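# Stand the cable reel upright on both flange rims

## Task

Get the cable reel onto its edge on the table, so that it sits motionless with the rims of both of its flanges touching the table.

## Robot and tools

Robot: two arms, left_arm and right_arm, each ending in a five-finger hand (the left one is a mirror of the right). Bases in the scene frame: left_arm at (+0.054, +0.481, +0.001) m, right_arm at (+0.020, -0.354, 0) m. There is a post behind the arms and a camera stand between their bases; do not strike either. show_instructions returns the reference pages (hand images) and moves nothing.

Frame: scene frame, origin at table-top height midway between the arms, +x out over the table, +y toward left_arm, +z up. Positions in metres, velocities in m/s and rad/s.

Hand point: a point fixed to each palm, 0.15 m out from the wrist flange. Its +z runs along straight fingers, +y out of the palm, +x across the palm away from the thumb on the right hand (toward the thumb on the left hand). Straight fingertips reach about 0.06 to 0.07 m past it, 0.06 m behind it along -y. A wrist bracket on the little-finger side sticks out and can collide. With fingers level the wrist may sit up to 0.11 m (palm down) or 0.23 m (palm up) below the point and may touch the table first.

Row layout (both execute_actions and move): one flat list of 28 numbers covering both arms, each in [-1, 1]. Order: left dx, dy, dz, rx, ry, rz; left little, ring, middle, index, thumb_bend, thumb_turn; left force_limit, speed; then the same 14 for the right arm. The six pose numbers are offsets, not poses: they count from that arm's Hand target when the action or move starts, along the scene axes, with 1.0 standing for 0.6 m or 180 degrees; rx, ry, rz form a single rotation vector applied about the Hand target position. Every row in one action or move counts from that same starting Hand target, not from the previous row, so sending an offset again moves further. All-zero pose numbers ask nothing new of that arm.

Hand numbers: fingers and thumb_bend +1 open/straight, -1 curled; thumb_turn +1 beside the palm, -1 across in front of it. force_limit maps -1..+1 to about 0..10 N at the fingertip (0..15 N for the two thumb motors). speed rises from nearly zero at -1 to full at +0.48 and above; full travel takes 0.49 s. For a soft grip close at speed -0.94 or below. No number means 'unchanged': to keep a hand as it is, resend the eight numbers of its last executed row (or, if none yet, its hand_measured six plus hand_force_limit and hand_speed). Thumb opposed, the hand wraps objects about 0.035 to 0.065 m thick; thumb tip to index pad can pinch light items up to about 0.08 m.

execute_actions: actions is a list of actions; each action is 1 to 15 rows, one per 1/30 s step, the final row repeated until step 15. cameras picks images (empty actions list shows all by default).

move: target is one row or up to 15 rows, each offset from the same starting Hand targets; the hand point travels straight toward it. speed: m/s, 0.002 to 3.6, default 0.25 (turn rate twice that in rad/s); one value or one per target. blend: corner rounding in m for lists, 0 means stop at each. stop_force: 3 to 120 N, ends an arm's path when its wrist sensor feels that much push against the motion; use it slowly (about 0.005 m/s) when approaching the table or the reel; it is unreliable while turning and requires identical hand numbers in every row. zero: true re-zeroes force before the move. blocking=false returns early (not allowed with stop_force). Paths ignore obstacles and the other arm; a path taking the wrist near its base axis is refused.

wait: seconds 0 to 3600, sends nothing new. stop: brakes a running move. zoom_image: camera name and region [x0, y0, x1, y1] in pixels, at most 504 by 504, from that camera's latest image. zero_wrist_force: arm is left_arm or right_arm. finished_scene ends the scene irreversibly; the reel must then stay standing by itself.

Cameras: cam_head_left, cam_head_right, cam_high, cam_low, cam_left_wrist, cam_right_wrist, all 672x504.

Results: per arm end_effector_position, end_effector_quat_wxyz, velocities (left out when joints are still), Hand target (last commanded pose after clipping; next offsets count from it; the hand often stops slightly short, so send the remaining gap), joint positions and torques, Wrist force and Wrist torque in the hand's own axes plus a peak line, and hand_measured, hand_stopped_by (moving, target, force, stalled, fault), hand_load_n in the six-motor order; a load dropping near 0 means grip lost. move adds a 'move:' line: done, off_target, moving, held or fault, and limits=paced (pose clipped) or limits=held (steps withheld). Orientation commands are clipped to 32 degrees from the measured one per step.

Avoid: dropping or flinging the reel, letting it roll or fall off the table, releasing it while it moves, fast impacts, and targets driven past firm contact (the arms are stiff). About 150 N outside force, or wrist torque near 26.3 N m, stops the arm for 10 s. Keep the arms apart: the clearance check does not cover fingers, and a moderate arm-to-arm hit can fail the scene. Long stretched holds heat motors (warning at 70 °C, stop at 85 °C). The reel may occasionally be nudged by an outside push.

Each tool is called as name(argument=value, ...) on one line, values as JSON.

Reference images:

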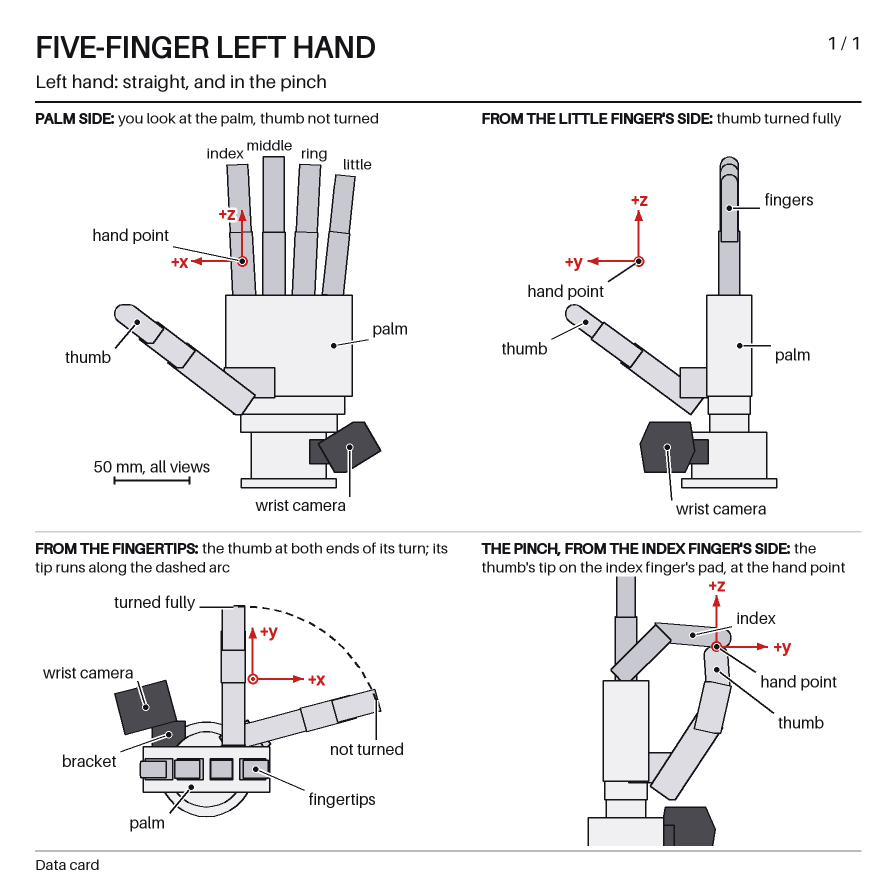

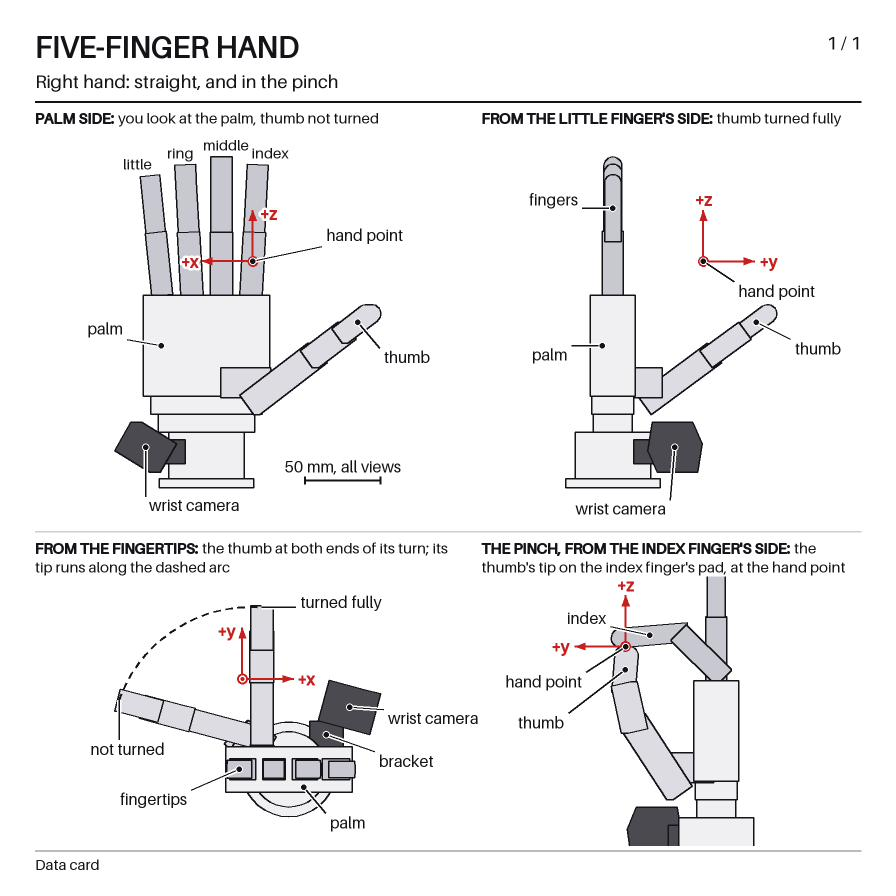

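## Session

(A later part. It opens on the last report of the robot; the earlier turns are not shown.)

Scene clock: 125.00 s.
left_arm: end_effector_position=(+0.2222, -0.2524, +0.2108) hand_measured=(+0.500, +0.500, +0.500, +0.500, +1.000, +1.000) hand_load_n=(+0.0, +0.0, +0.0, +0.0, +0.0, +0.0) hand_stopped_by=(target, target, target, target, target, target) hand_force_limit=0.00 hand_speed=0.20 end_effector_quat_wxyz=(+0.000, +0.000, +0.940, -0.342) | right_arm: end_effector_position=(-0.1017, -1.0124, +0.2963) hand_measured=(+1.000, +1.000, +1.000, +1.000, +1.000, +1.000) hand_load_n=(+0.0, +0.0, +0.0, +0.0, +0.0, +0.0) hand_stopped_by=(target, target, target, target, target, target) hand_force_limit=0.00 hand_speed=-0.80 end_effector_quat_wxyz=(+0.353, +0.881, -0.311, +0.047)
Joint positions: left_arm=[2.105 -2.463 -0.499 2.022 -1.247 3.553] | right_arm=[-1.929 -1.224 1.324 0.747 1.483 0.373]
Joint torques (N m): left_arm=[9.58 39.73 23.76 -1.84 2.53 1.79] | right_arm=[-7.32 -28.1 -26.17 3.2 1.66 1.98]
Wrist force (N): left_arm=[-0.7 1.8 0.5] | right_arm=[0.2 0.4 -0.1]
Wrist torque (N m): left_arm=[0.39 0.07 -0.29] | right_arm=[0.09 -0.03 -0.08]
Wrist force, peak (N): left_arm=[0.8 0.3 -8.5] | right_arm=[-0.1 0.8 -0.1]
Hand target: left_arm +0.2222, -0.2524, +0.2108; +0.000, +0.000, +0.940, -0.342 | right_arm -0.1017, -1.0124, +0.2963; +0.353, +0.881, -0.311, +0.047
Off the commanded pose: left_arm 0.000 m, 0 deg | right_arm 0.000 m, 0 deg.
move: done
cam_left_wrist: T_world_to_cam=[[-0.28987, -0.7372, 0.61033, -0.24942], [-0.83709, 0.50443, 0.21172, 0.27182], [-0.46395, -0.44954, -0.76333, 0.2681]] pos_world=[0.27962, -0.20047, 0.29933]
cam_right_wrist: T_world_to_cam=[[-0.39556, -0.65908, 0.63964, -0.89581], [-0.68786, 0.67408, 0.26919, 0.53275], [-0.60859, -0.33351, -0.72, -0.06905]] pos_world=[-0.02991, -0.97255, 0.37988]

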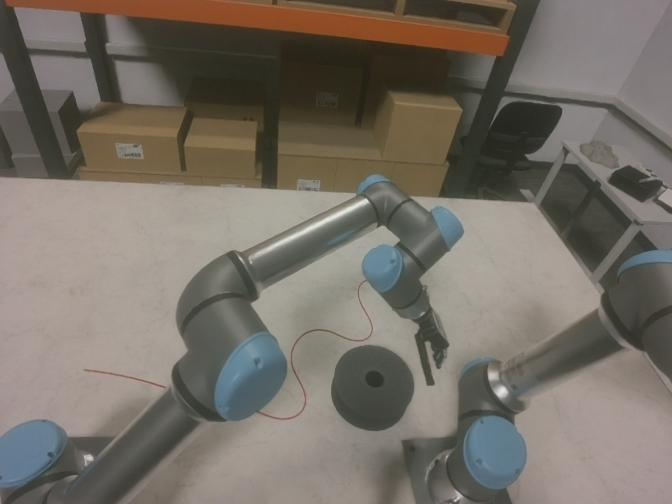

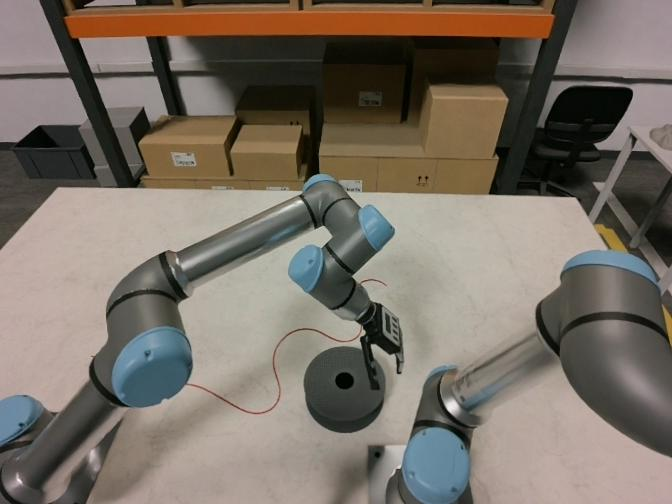

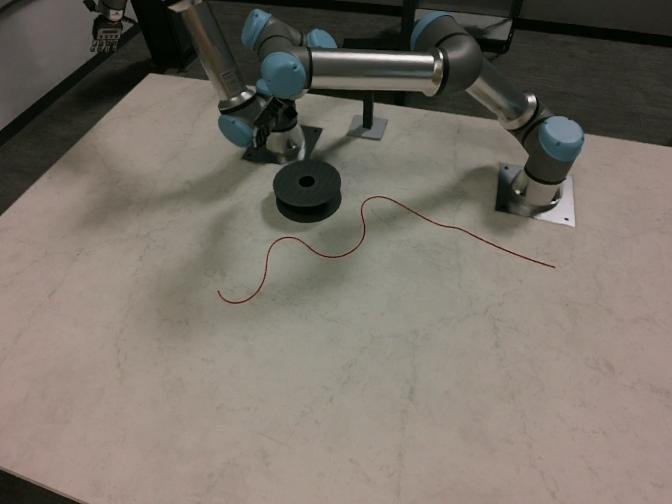

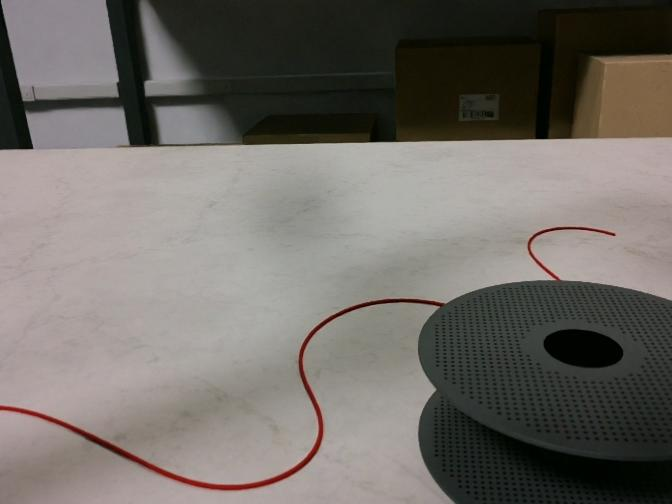

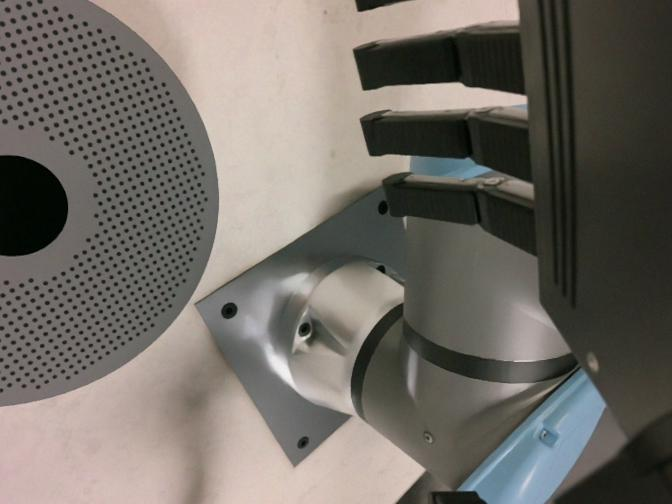

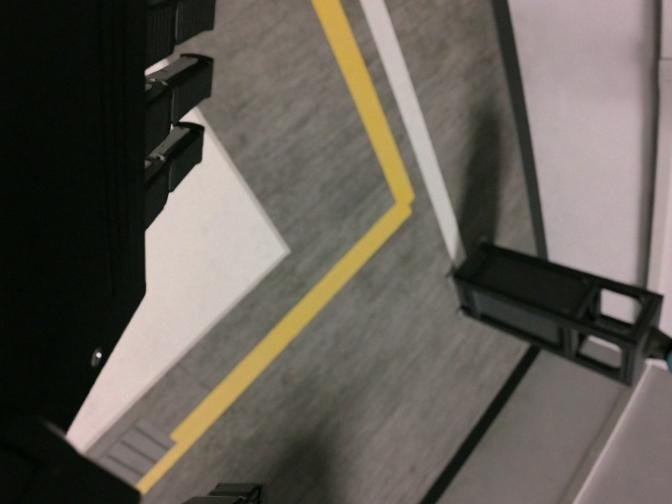

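move(target=[0, -0.01, -0.258, 0, 0, 0, 0.5, 0.5, 0.5, 0.5, 1, 1, 0, 0.2, 0, 0, 0, 0, 0, 0, 1, 1, 1, 1, 1, 1, 0, -0.8], speed=0.1, stop_force=8, cameras=["all"])

Scene clock: 129.17 s.
left_arm: end_effector_position=(+0.2222, -0.2584, +0.0560) hand_measured=(+0.500, +0.500, +0.500, +0.500, +1.000, +1.000) hand_load_n=(+0.0, +0.0, +0.0, +0.0, +0.0, +0.0) hand_stopped_by=(target, target, target, target, target, target) hand_force_limit=0.00 hand_speed=0.20 end_effector_quat_wxyz=(+0.000, +0.000, +0.940, -0.342) | right_arm: end_effector_position=(-0.1017, -1.0124, +0.2963) hand_measured=(+1.000, +1.000, +1.000, +1.000, +1.000, +1.000) hand_load_n=(+0.0, +0.0, +0.0, +0.0, +0.0, +0.0) hand_stopped_by=(target, target, target, target, target, target) hand_force_limit=0.00 hand_speed=-0.80 end_effector_quat_wxyz=(+0.353, +0.881, -0.311, +0.047)
Joint positions: left_arm=[2.101 -2.49 -0.847 2.398 -1.25 3.549] | right_arm=[-1.929 -1.224 1.324 0.747 1.483 0.373]
Joint torques (N m): left_arm=[-13.63 40.27 11.43 0.51 -2.24 -2.13] | right_arm=[-7.22 -28.59 -25.84 3.1 1.66 1.92]
Wrist force (N): left_arm=[-0.7 1.8 0.7] | right_arm=[-0.1 0.5 0.1]
Wrist torque (N m): left_arm=[0.41 0.10 -0.10] | right_arm=[0.09 0.00 -0.09]
Wrist force, peak (N): left_arm=[-0.8 2.2 1.2] | right_arm=[0.2 0.8 0.1]
Hand target: left_arm +0.2222, -0.2584, +0.0560; +0.000, +0.000, +0.940, -0.342 | right_arm -0.1017, -1.0124, +0.2963; +0.353, +0.881, -0.311, +0.047
Off the commanded pose: left_arm 0.000 m, 0 deg | right_arm 0.000 m, 0 deg.
move: done
cam_left_wrist: T_world_to_cam=[[-0.28987, -0.7372, 0.61033, -0.15937], [-0.83709, 0.50443, 0.21172, 0.30762], [-0.46395, -0.44954, -0.76333, 0.14724]] pos_world=[0.27962, -0.20647, 0.14453]
cam_right_wrist: T_world_to_cam=[[-0.39556, -0.65908, 0.63964, -0.89581], [-0.68786, 0.67408, 0.26919, 0.53275], [-0.60859, -0.33351, -0.72, -0.06905]] pos_world=[-0.02991, -0.97255, 0.37988]

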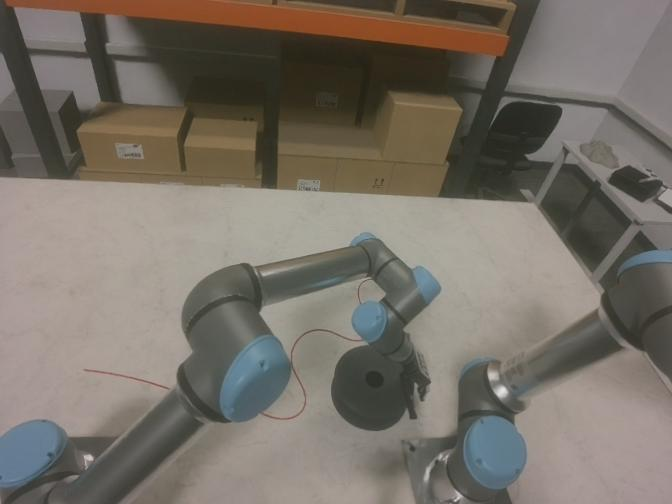

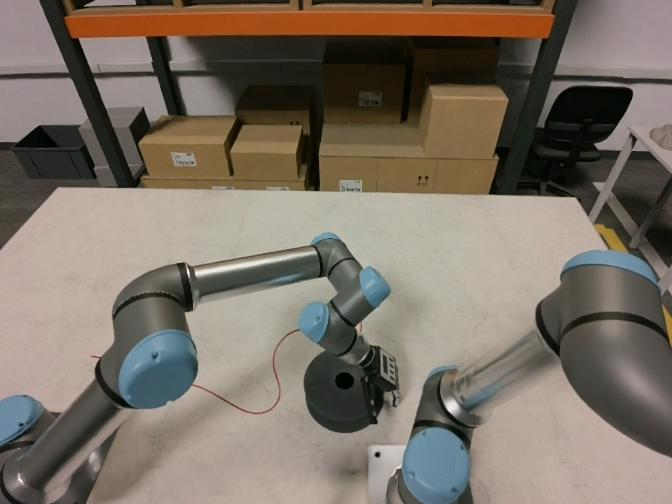

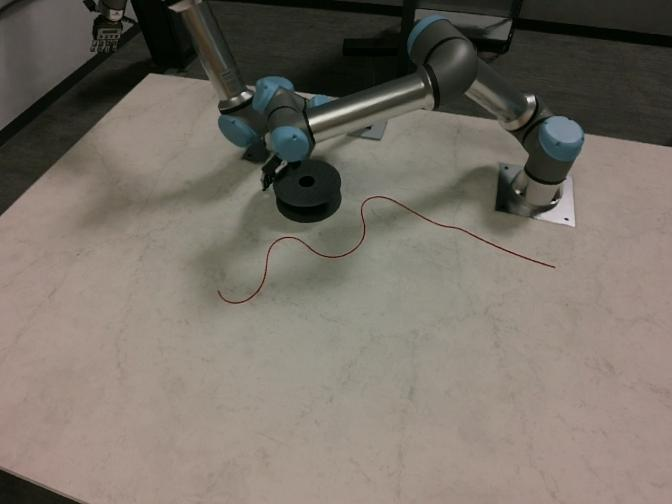

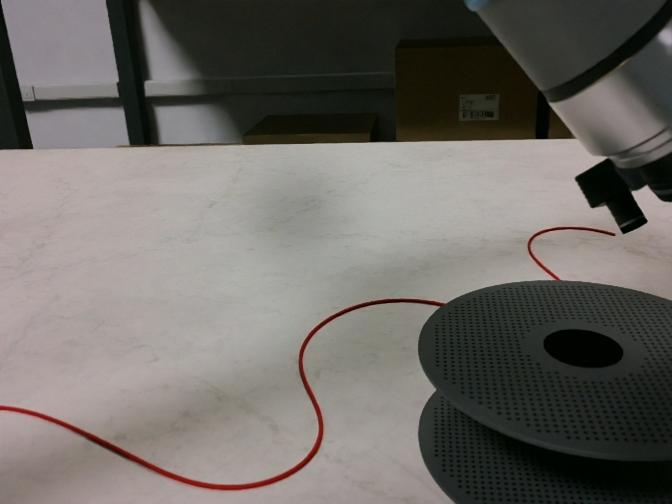

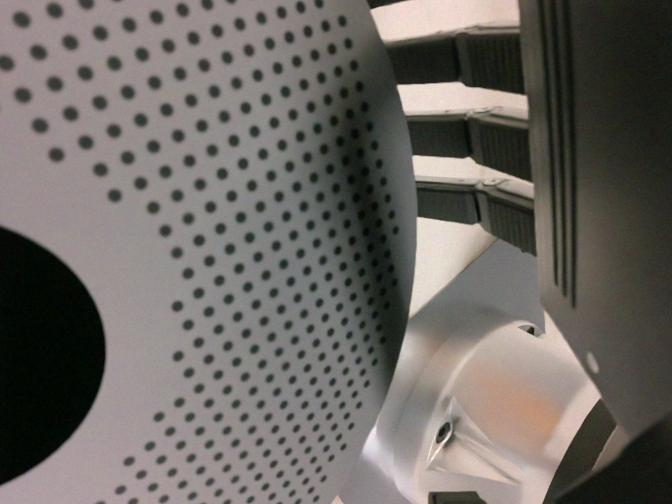

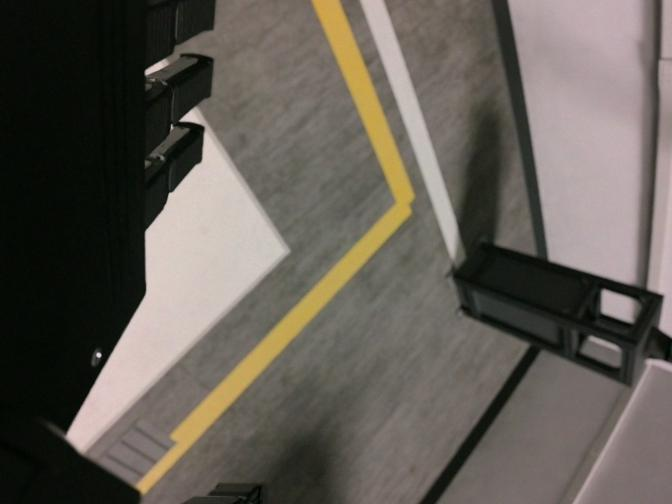

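move(target=[0, 0.1, 0, 0, 0, 0, 0.5, 0.5, 0.5, 0.5, 1, 1, 0, 0.2, 0, 0, 0, 0, 0, 0, 1, 1, 1, 1, 1, 1, 0, -0.8], speed=0.05, stop_force=30, cameras=["cam_head_left", "cam_high", "cam_left_wrist"])

Scene clock: 133.27 s.
left_arm: end_effector_position=(+0.2222, -0.1984, +0.0560) hand_measured=(+0.500, +0.500, +0.500, +0.500, +1.000, +1.000) hand_load_n=(+0.0, +0.5, +0.0, +0.0, +0.0, +0.0) hand_stopped_by=(target, target, target, target, target, target) hand_force_limit=0.00 hand_speed=0.20 end_effector_quat_wxyz=(+0.000, +0.000, +0.940, -0.342) | right_arm: end_effector_position=(-0.1017, -1.0124, +0.2963) hand_measured=(+1.000, +1.000, +1.000, +1.000, +1.000, +1.000) hand_load_n=(+0.0, +0.0, +0.0, +0.0, +0.0, +0.0) hand_stopped_by=(target, target, target, target, target, target) hand_force_limit=0.00 hand_speed=-0.80 end_effector_quat_wxyz=(+0.353, +0.881, -0.311, +0.047)
Joint positions: left_arm=[2.151 -2.334 -1.135 2.516 -1.221 3.592] | right_arm=[-1.929 -1.224 1.324 0.747 1.483 0.373]
Joint torques (N m): left_arm=[10.11 60.53 10.69 0.34 2.77 1.84] | right_arm=[-6.68 -28.24 -25.8 3.12 1.58 2.03]
Wrist force (N): left_arm=[-0.7 1.1 1.2] | right_arm=[-0.1 0.4 -0.1]
Wrist torque (N m): left_arm=[0.34 0.09 -0.29] | right_arm=[0.10 0.01 -0.09]
Wrist force, peak (N): left_arm=[-0.7 1.8 1.3] | right_arm=[-0.1 0.8 -0.1]
Hand target: left_arm +0.2222, -0.1984, +0.0560; +0.000, +0.000, +0.940, -0.342 | right_arm -0.1017, -1.0124, +0.2963; +0.353, +0.881, -0.311, +0.047
Off the commanded pose: left_arm 0.000 m, 0 deg | right_arm 0.000 m, 0 deg.
move: done
cam_left_wrist: T_world_to_cam=[[-0.28987, -0.7372, 0.61033, -0.11513], [-0.83709, 0.50443, 0.21172, 0.27735], [-0.46395, -0.44954, -0.76333, 0.17421]] pos_world=[0.27962, -0.14647, 0.14453]

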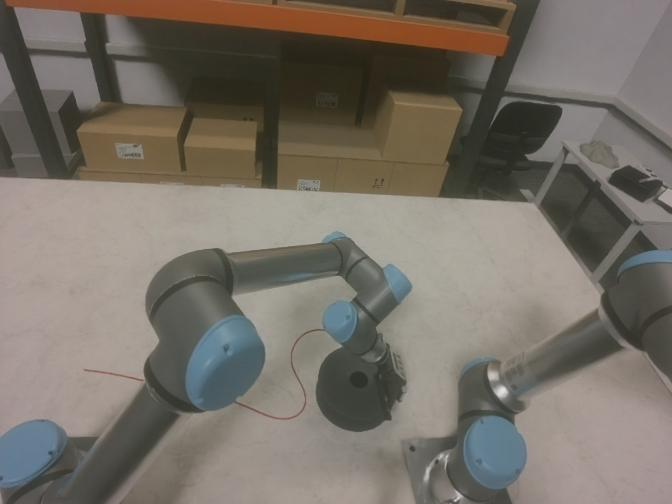

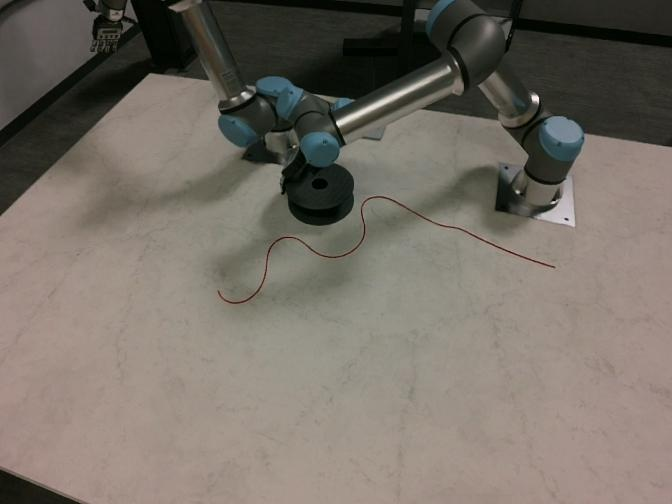

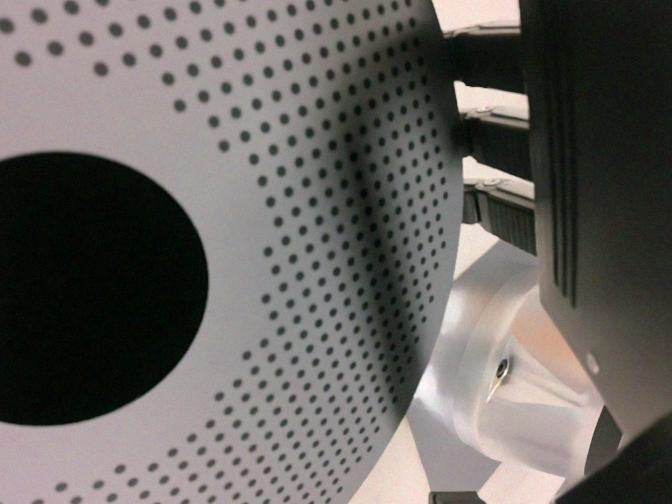

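move(target=[0, 0.15, 0, 0, 0, 0, 0.5, 0.5, 0.5, 0.5, 1, 1, 0, 0.2, 0, 0, 0, 0, 0, 0, 1, 1, 1, 1, 1, 1, 0, -0.8], speed=0.06, stop_force=30, cameras=["all"])

Scene clock: 138.50 s.
left_arm: end_effector_position=(+0.2222, -0.1084, +0.0560) hand_measured=(+0.500, +0.500, +0.500, +0.500, +1.000, +1.000) hand_load_n=(+0.5, +0.0, +0.0, +0.0, +0.0, +0.0) hand_stopped_by=(target, target, target, target, target, target) hand_force_limit=0.00 hand_speed=0.20 end_effector_quat_wxyz=(+0.000, +0.000, +0.940, -0.342) | right_arm: end_effector_position=(-0.1017, -1.0124, +0.2963) hand_measured=(+1.000, +1.000, +1.000, +1.000, +1.000, +1.000) hand_load_n=(+0.0, +0.0, +0.0, +0.0, +0.0, +0.0) hand_stopped_by=(target, target, target, target, target, target) hand_force_limit=0.00 hand_speed=-0.80 end_effector_quat_wxyz=(+0.353, +0.881, -0.311, +0.047)
Joint positions: left_arm=[2.247 -2.146 -1.468 2.63 -1.167 3.677] | right_arm=[-1.929 -1.224 1.324 0.747 1.483 0.373]
Joint torques (N m): left_arm=[10.35 53.43 9.39 0.21 2.88 1.92] | right_arm=[-7.56 -28.51 -26.16 3.12 1.68 2.05]
Wrist force (N): left_arm=[-0.8 1.4 1.3] | right_arm=[0.0 0.3 0.2]
Wrist torque (N m): left_arm=[0.39 0.11 -0.25] | right_arm=[0.05 -0.02 -0.10]
Wrist force, peak (N): left_arm=[-0.8 1.4 1.4] | right_arm=[0.3 0.5 0.3]
Hand target: left_arm +0.2222, -0.1084, +0.0560; +0.000, +0.000, +0.940, -0.342 | right_arm -0.1017, -1.0124, +0.2963; +0.353, +0.881, -0.311, +0.047
Off the commanded pose: left_arm 0.000 m, 0 deg | right_arm 0.000 m, 0 deg.
move: done
cam_left_wrist: T_world_to_cam=[[-0.28987, -0.7372, 0.61033, -0.04879], [-0.83709, 0.50443, 0.21172, 0.23195], [-0.46395, -0.44954, -0.76333, 0.21467]] pos_world=[0.27962, -0.05647, 0.14453]
cam_right_wrist: T_world_to_cam=[[-0.39556, -0.65908, 0.63964, -0.89581], [-0.68786, 0.67408, 0.26919, 0.53275], [-0.60859, -0.33351, -0.72, -0.06905]] pos_world=[-0.02991, -0.97255, 0.37988]

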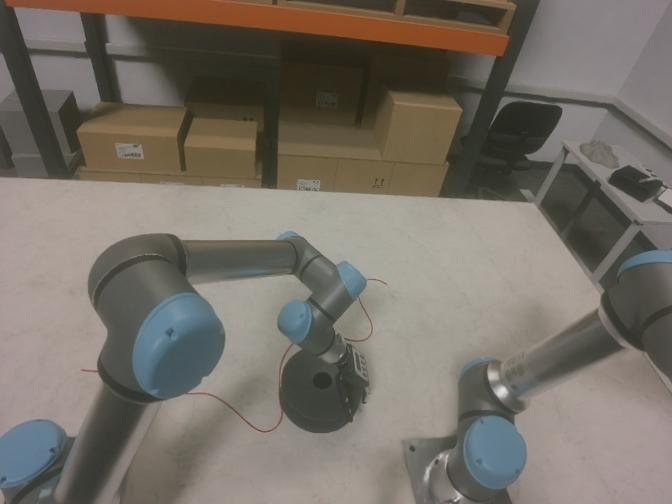

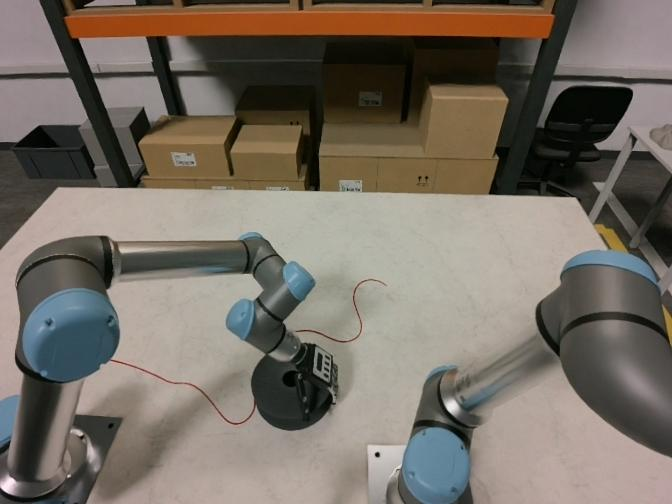

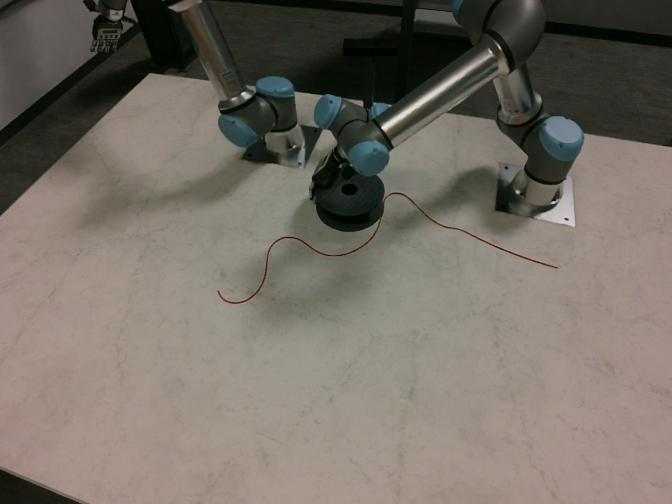

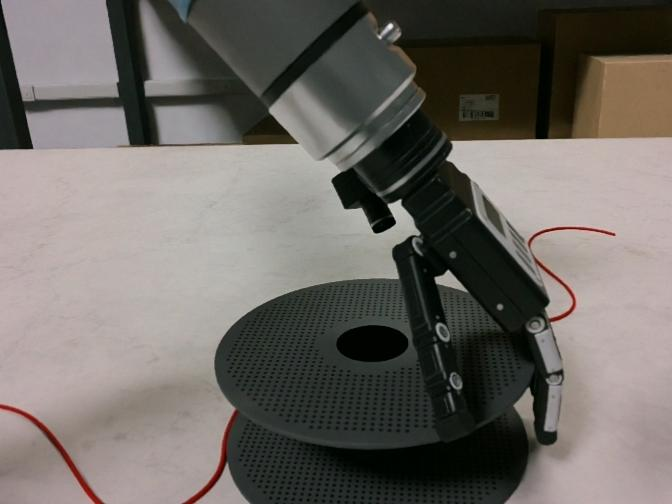

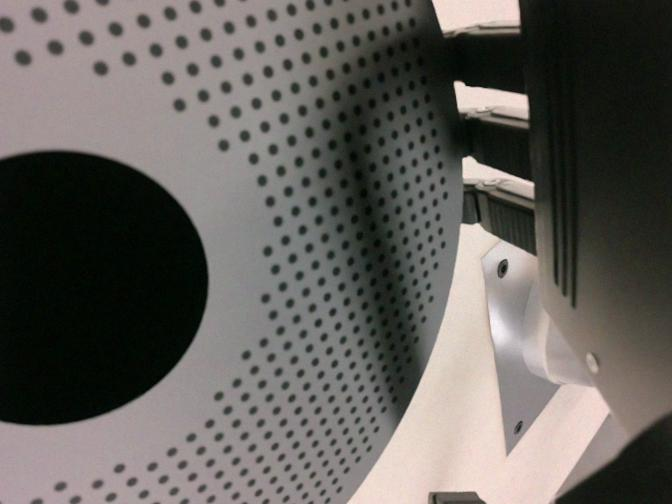

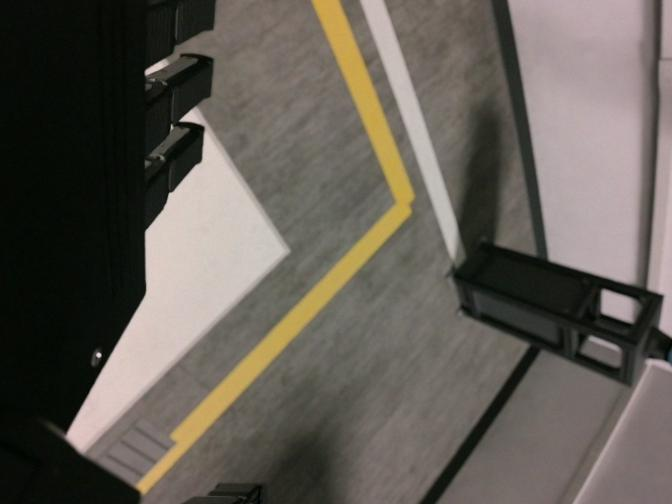

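move(target=[[0, 0.0833, 0, 0, 0, 0, 0.5, 0.5, 0.5, 0.5, 1, 1, 0, 0.2, 0, 0, 0, 0, 0, 0, 1, 1, 1, 1, 1, 1, 0, -0.8], [0, 0.0, 0.0, 0, 0, 0, 0.5, 0.5, 0.5, 0.5, 1, 1, 0, 0.2, 0, 0, 0, 0, 0, 0, 1, 1, 1, 1, 1, 1, 0, -0.8]], speed=0.06, stop_force=30, cameras=["cam_high", "cam_low"])

Scene clock: 154.13 s.
left_arm: end_effector_position=(+0.2222, -0.1084, +0.0560) hand_measured=(+0.500, +0.500, +0.500, +0.500, +1.000, +1.000) hand_load_n=(+0.0, +0.0, +0.0, +0.0, +0.0, +0.0) hand_stopped_by=(target, target, target, target, target, target) hand_force_limit=0.00 hand_speed=0.20 end_effector_quat_wxyz=(+0.000, +0.000, +0.940, -0.342) | right_arm: end_effector_position=(-0.1017, -1.0124, +0.2963) hand_measured=(+1.000, +1.000, +1.000, +1.000, +1.000, +1.000) hand_load_n=(+0.0, +0.0, +0.0, +0.0, +0.0, +0.0) hand_stopped_by=(target, target, target, target, target, target) hand_force_limit=0.00 hand_speed=-0.80 end_effector_quat_wxyz=(+0.353, +0.881, -0.311, +0.047)
Joint positions: left_arm=[2.247 -2.146 -1.468 2.63 -1.167 3.677] | right_arm=[-1.929 -1.224 1.324 0.747 1.483 0.373]
Joint torques (N m): left_arm=[-13.94 27.48 23.35 -2.49 -2.07 -2.04] | right_arm=[-6.68 -29.1 -25.92 3.01 1.55 2.01]
Wrist force (N): left_arm=[-0.7 1.5 0.5] | right_arm=[0.2 0.7 0.1]
Wrist torque (N m): left_arm=[0.43 0.07 -0.07] | right_arm=[0.12 -0.04 -0.07]
Wrist force, peak (N): left_arm=[-0.9 1.5 1.4] | right_arm=[-0.3 0.7 0.1]
Hand target: left_arm +0.2222, -0.1084, +0.0560; +0.000, +0.000, +0.940, -0.342 | right_arm -0.1017, -1.0124, +0.2963; +0.353, +0.881, -0.311, +0.047
Off the commanded pose: left_arm 0.000 m, 0 deg | right_arm 0.000 m, 0 deg.
move: done

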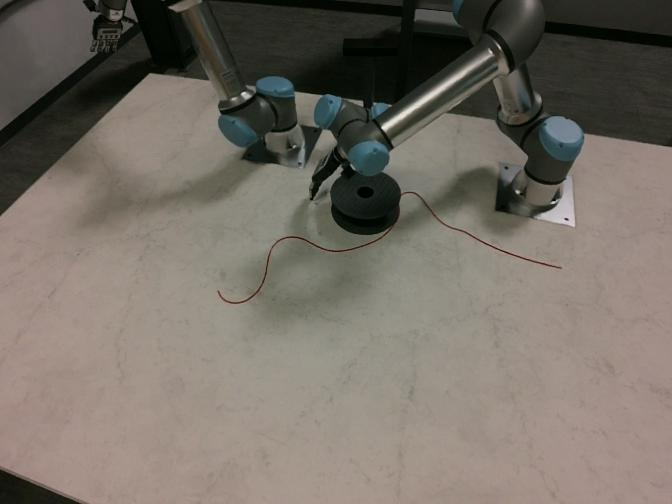

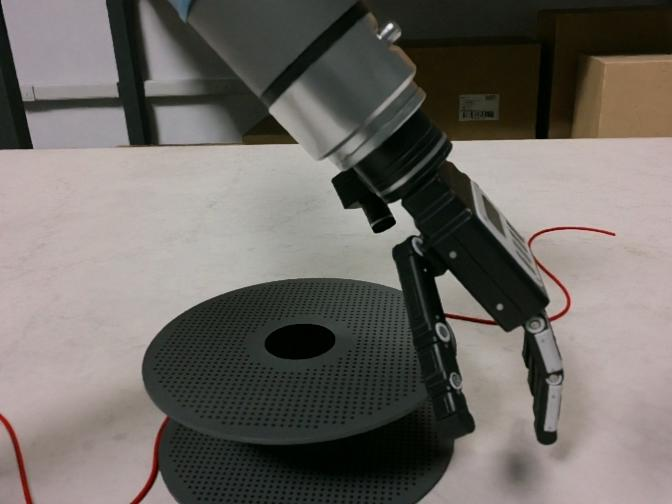

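move(target=[[-0.005, -0.0367, 0.0667, 0.2222, 0, 0, 0.5, 0.5, 0.5, 0.5, 1, 1, 0, 0.2, 0, 0, 0, 0, 0, 0, 1, 1, 1, 1, 1, 1, 0, -0.8], [-0.005, -0.0367, 0.027, 0.2222, 0, 0, 0.05, 0.05, 0.05, 0.05, 1, -1, 0, 0.2, 0, 0, 0, 0, 0, 0, 1, 1, 1, 1, 1, 1, 0, -0.8]], speed=0.25, cameras=["all"])

Scene clock: 160.03 s.
left_arm: end_effector_position=(+0.2192, -0.1305, +0.0722) hand_measured=(+0.050, +0.050, +0.050, +0.050, +1.000, -1.000) hand_load_n=(+0.0, +0.5, +0.0, +0.0, +0.0, +0.0) hand_stopped_by=(target, target, target, target, target, target) hand_force_limit=0.00 hand_speed=0.20 end_effector_quat_wxyz=(+0.000, +0.000, +1.000, +0.000) | right_arm: end_effector_position=(-0.1017, -1.0124, +0.2963) hand_measured=(+1.000, +1.000, +1.000, +1.000, +1.000, +1.000) hand_load_n=(+0.0, +0.0, +0.0, +0.0, +0.0, +0.0) hand_stopped_by=(target, target, target, target, target, target) hand_force_limit=0.00 hand_speed=-0.80 end_effector_quat_wxyz=(+0.353, +0.881, -0.311, +0.047)
Joint positions: left_arm=[2.063 -2.761 -0.378 1.569 -1.571 3.618] | right_arm=[-1.929 -1.224 1.324 0.747 1.483 0.373]
Joint torques (N m): left_arm=[10.34 70.16 11.15 -1.01 1.82 1.03] | right_arm=[-6.55 -29.31 -25.14 3.01 1.63 1.94]
Wrist force (N): left_arm=[-0.5 0.7 1.1] | right_arm=[0.0 0.5 0.1]
Wrist torque (N m): left_arm=[0.08 0.07 -0.09] | right_arm=[0.10 0.00 -0.09]
Wrist force, peak (N): left_arm=[-0.9 1.9 0.5] | right_arm=[-0.2 0.7 0.2]
Hand target: left_arm +0.2192, -0.1305, +0.0722; +0.000, +0.000, +1.000, +0.000 | right_arm -0.1017, -1.0124, +0.2963; +0.353, +0.881, -0.311, +0.047
Off the commanded pose: left_arm 0.000 m, 0 deg | right_arm 0.000 m, 0 deg.
move: done
cam_left_wrist: T_world_to_cam=[[-0.2899, -0.95704, -0.00618, -0.05993], [-0.83708, 0.25043, 0.48639, 0.18413], [-0.46395, 0.14617, -0.87372, 0.30146]] pos_world=[0.27662, -0.14754, 0.17346]
cam_right_wrist: T_world_to_cam=[[-0.39556, -0.65908, 0.63964, -0.89581], [-0.68786, 0.67408, 0.26919, 0.53275], [-0.60859, -0.33351, -0.72, -0.06905]] pos_world=[-0.02991, -0.97255, 0.37988]

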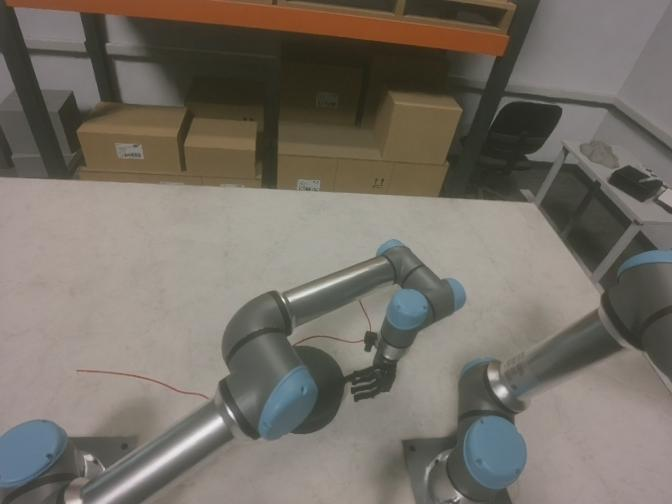

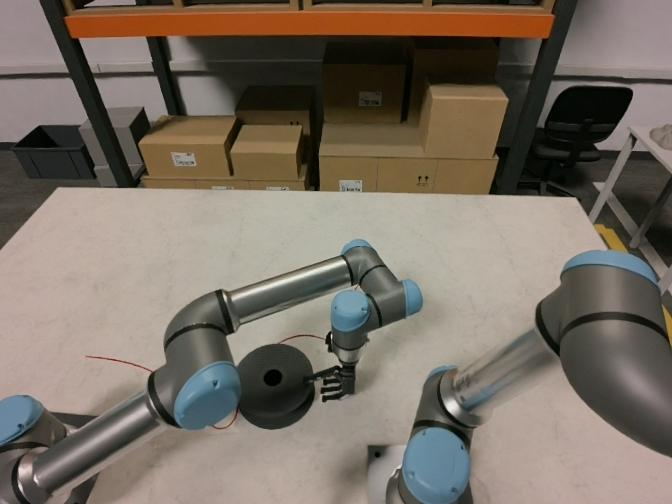

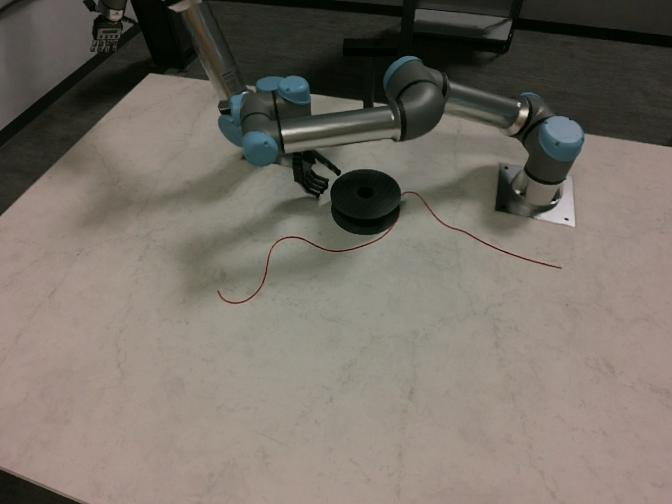

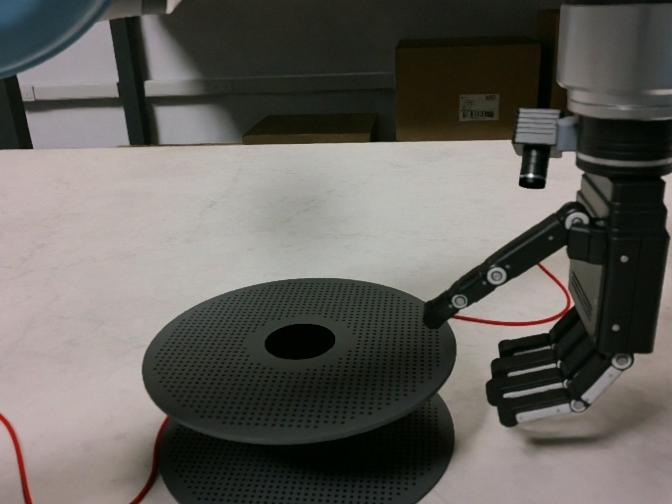

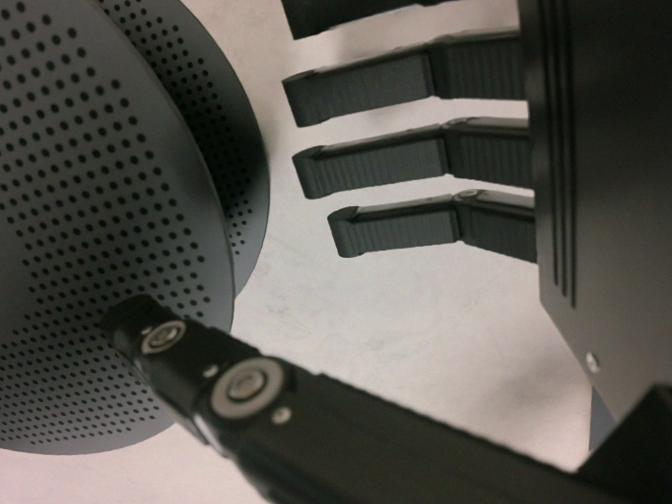

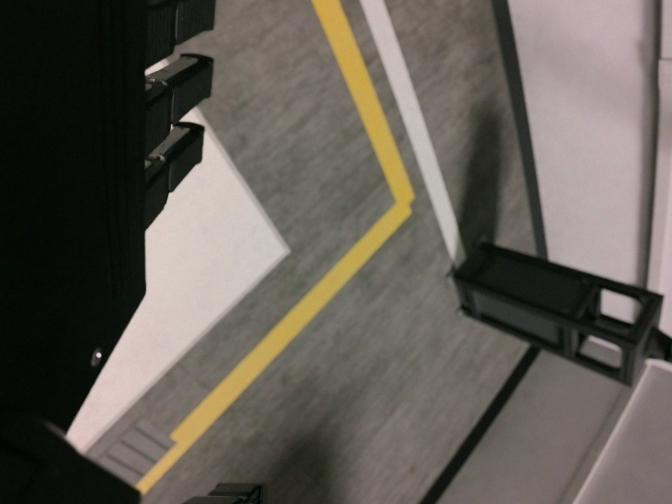

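move(target=[0, 0.081, 0, 0, 0, 0, 0.05, 0.05, 0.05, 0.05, 1, -1, 0, 0.2, 0, 0, 0, 0, 0, 0, 1, 1, 1, 1, 1, 1, 0, -0.8], speed=0.06, cameras=["cam_high", "cam_low", "cam_left_wrist"])

Scene clock: 165.17 s.
left_arm: end_effector_position=(+0.2192, -0.0819, +0.0722) hand_measured=(+0.050, +0.050, +0.050, +0.050, +1.000, -1.000) hand_load_n=(+0.0, +0.0, +0.0, +0.5, +0.0, +0.0) hand_stopped_by=(target, target, target, target, target, target) hand_force_limit=0.00 hand_speed=0.20 end_effector_quat_wxyz=(+0.000, +0.000, +1.000, +0.000) | right_arm: end_effector_position=(-0.1017, -1.0124, +0.2963) hand_measured=(+1.000, +1.000, +1.000, +1.000, +1.000, +1.000) hand_load_n=(+0.0, +0.0, +0.5, +0.0, +0.0, +0.0) hand_stopped_by=(target, target, target, target, target, target) hand_force_limit=0.00 hand_speed=-0.80 end_effector_quat_wxyz=(+0.353, +0.881, -0.311, +0.047)
Joint positions: left_arm=[2.098 -2.557 -0.778 1.765 -1.571 3.652] | right_arm=[-1.929 -1.224 1.324 0.747 1.483 0.373]
Joint torques (N m): left_arm=[10.11 65.65 10.86 -0.93 2.38 1.91] | right_arm=[-6.65 -28.62 -25.27 3.05 1.57 1.94]
Wrist force (N): left_arm=[-0.7 1.0 1.2] | right_arm=[0.0 0.2 0.0]
Wrist torque (N m): left_arm=[0.07 0.09 -0.20] | right_arm=[0.05 0.00 -0.09]
Wrist force, peak (N): left_arm=[-0.7 1.3 0.9] | right_arm=[0.2 0.6 0.3]
Hand target: left_arm +0.2192, -0.0819, +0.0722; +0.000, +0.000, +1.000, +0.000 | right_arm -0.1017, -1.0124, +0.2963; +0.353, +0.881, -0.311, +0.047
Off the commanded pose: left_arm 0.000 m, 0 deg | right_arm 0.000 m, 0 deg.
move: done
cam_left_wrist: T_world_to_cam=[[-0.28986, -0.95705, -0.00631, -0.01341], [-0.8371, 0.25033, 0.48641, 0.17195], [-0.46394, 0.14627, -0.87371, 0.29436]] pos_world=[0.27662, -0.09894, 0.17346]

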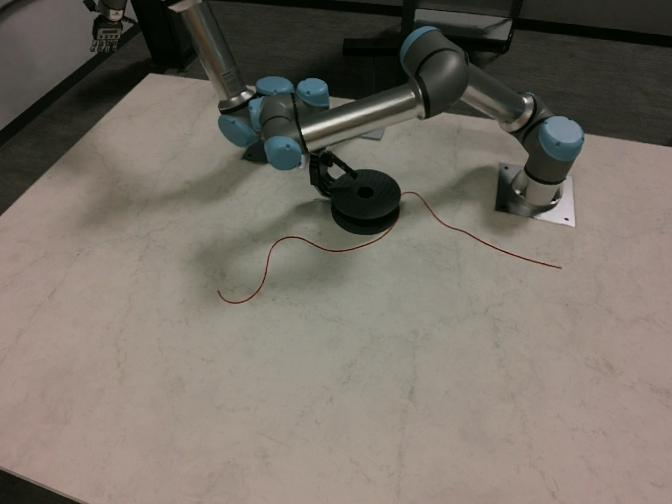

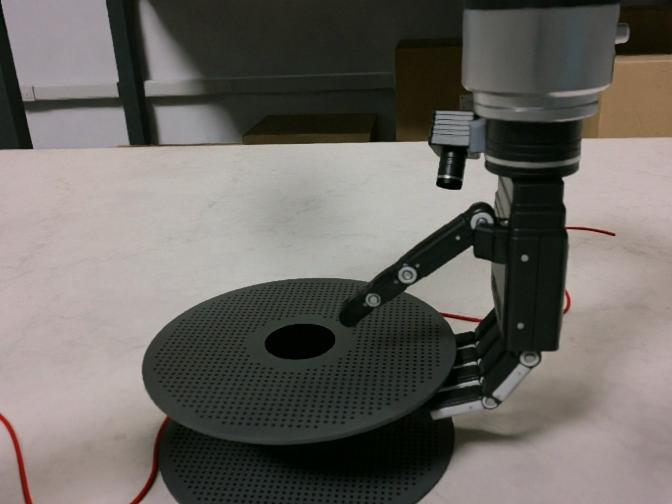

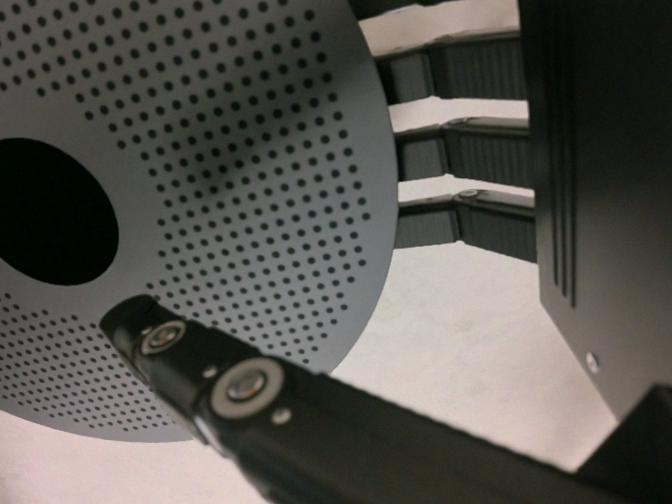

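move(target=[0, 0, 0, 0, 0, 0, 0.05, 0.05, 0.05, 0.05, 0, -1, -0.5, -0.5, 0, 0, 0, 0, 0, 0, 1, 1, 1, 1, 1, 1, 0, -0.8], speed=0.06, cameras=["cam_low", "cam_left_wrist"])

zoom_image(camera="cam_low", region=[330, 200, 600, 440])

Scene clock: 169.80 s.
left_arm: end_effector_position=(+0.2192, -0.0819, +0.0722) hand_measured=(+0.050, +0.050, +0.050, +0.050, +0.000, -1.000) hand_load_n=(+0.0, +0.0, +0.0, +0.0, +0.0, +0.0) hand_stopped_by=(target, target, target, target, target, target) hand_force_limit=-0.50 hand_speed=-0.50 end_effector_quat_wxyz=(+0.000, +0.000, +1.000, +0.000) | right_arm: end_effector_position=(-0.1017, -1.0124, +0.2963) hand_measured=(+1.000, +1.000, +1.000, +1.000, +1.000, +1.000) hand_load_n=(+0.0, +0.0, +0.0, +0.0, +0.0, +0.0) hand_stopped_by=(target, target, target, target, target, target) hand_force_limit=0.00 hand_speed=-0.80 end_effector_quat_wxyz=(+0.353, +0.881, -0.311, +0.047)
Joint positions: left_arm=[2.098 -2.557 -0.778 1.765 -1.571 3.652] | right_arm=[-1.929 -1.224 1.324 0.747 1.483 0.373]
Joint torques (N m): left_arm=[9.78 65.61 10.9 -0.97 2.16 1.88] | right_arm=[-7.34 -29.32 -24.86 2.86 1.54 1.91]
Wrist force (N): left_arm=[-0.6 0.9 0.8] | right_arm=[0.1 0.4 -0.2]
Wrist torque (N m): left_arm=[0.09 0.06 -0.20] | right_arm=[0.09 -0.01 -0.09]
Wrist force, peak (N): left_arm=[-0.8 1.0 1.1] | right_arm=[0.3 0.6 0.3]
Hand target: left_arm +0.2192, -0.0819, +0.0722; +0.000, +0.000, +1.000, +0.000 | right_arm -0.1017, -1.0124, +0.2963; +0.353, +0.881, -0.311, +0.047
Off the commanded pose: left_arm 0.000 m, 0 deg | right_arm 0.000 m, 0 deg.
move: done
cam_left_wrist: T_world_to_cam=[[-0.2899, -0.95704, -0.00618, -0.01342], [-0.83708, 0.25043, 0.48639, 0.17196], [-0.46395, 0.14617, -0.87372, 0.29435]] pos_world=[0.27662, -0.09894, 0.17346]

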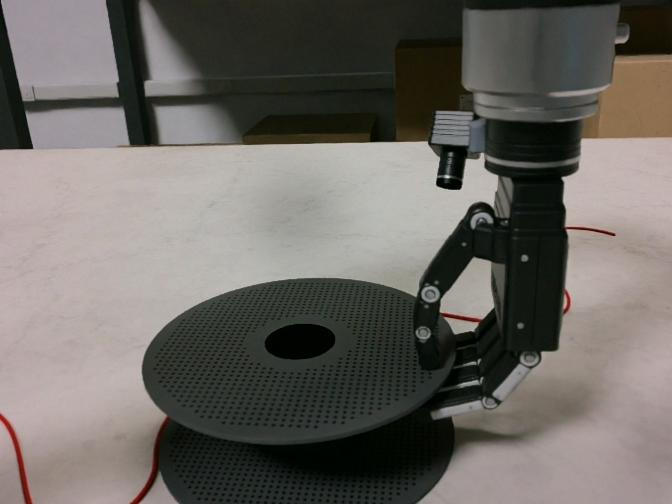

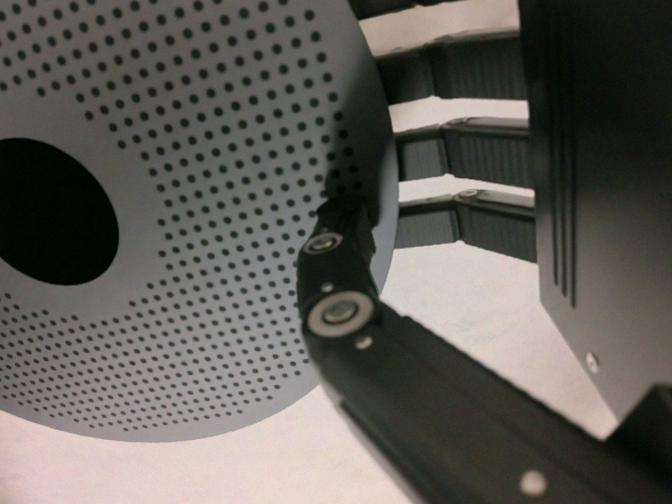

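Scaled by 1.867 from the camera's image (finer frame: 960x720).

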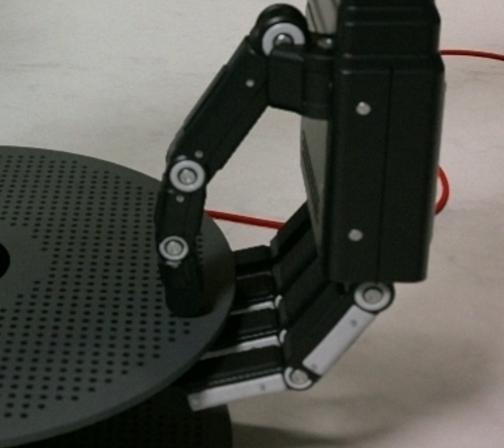

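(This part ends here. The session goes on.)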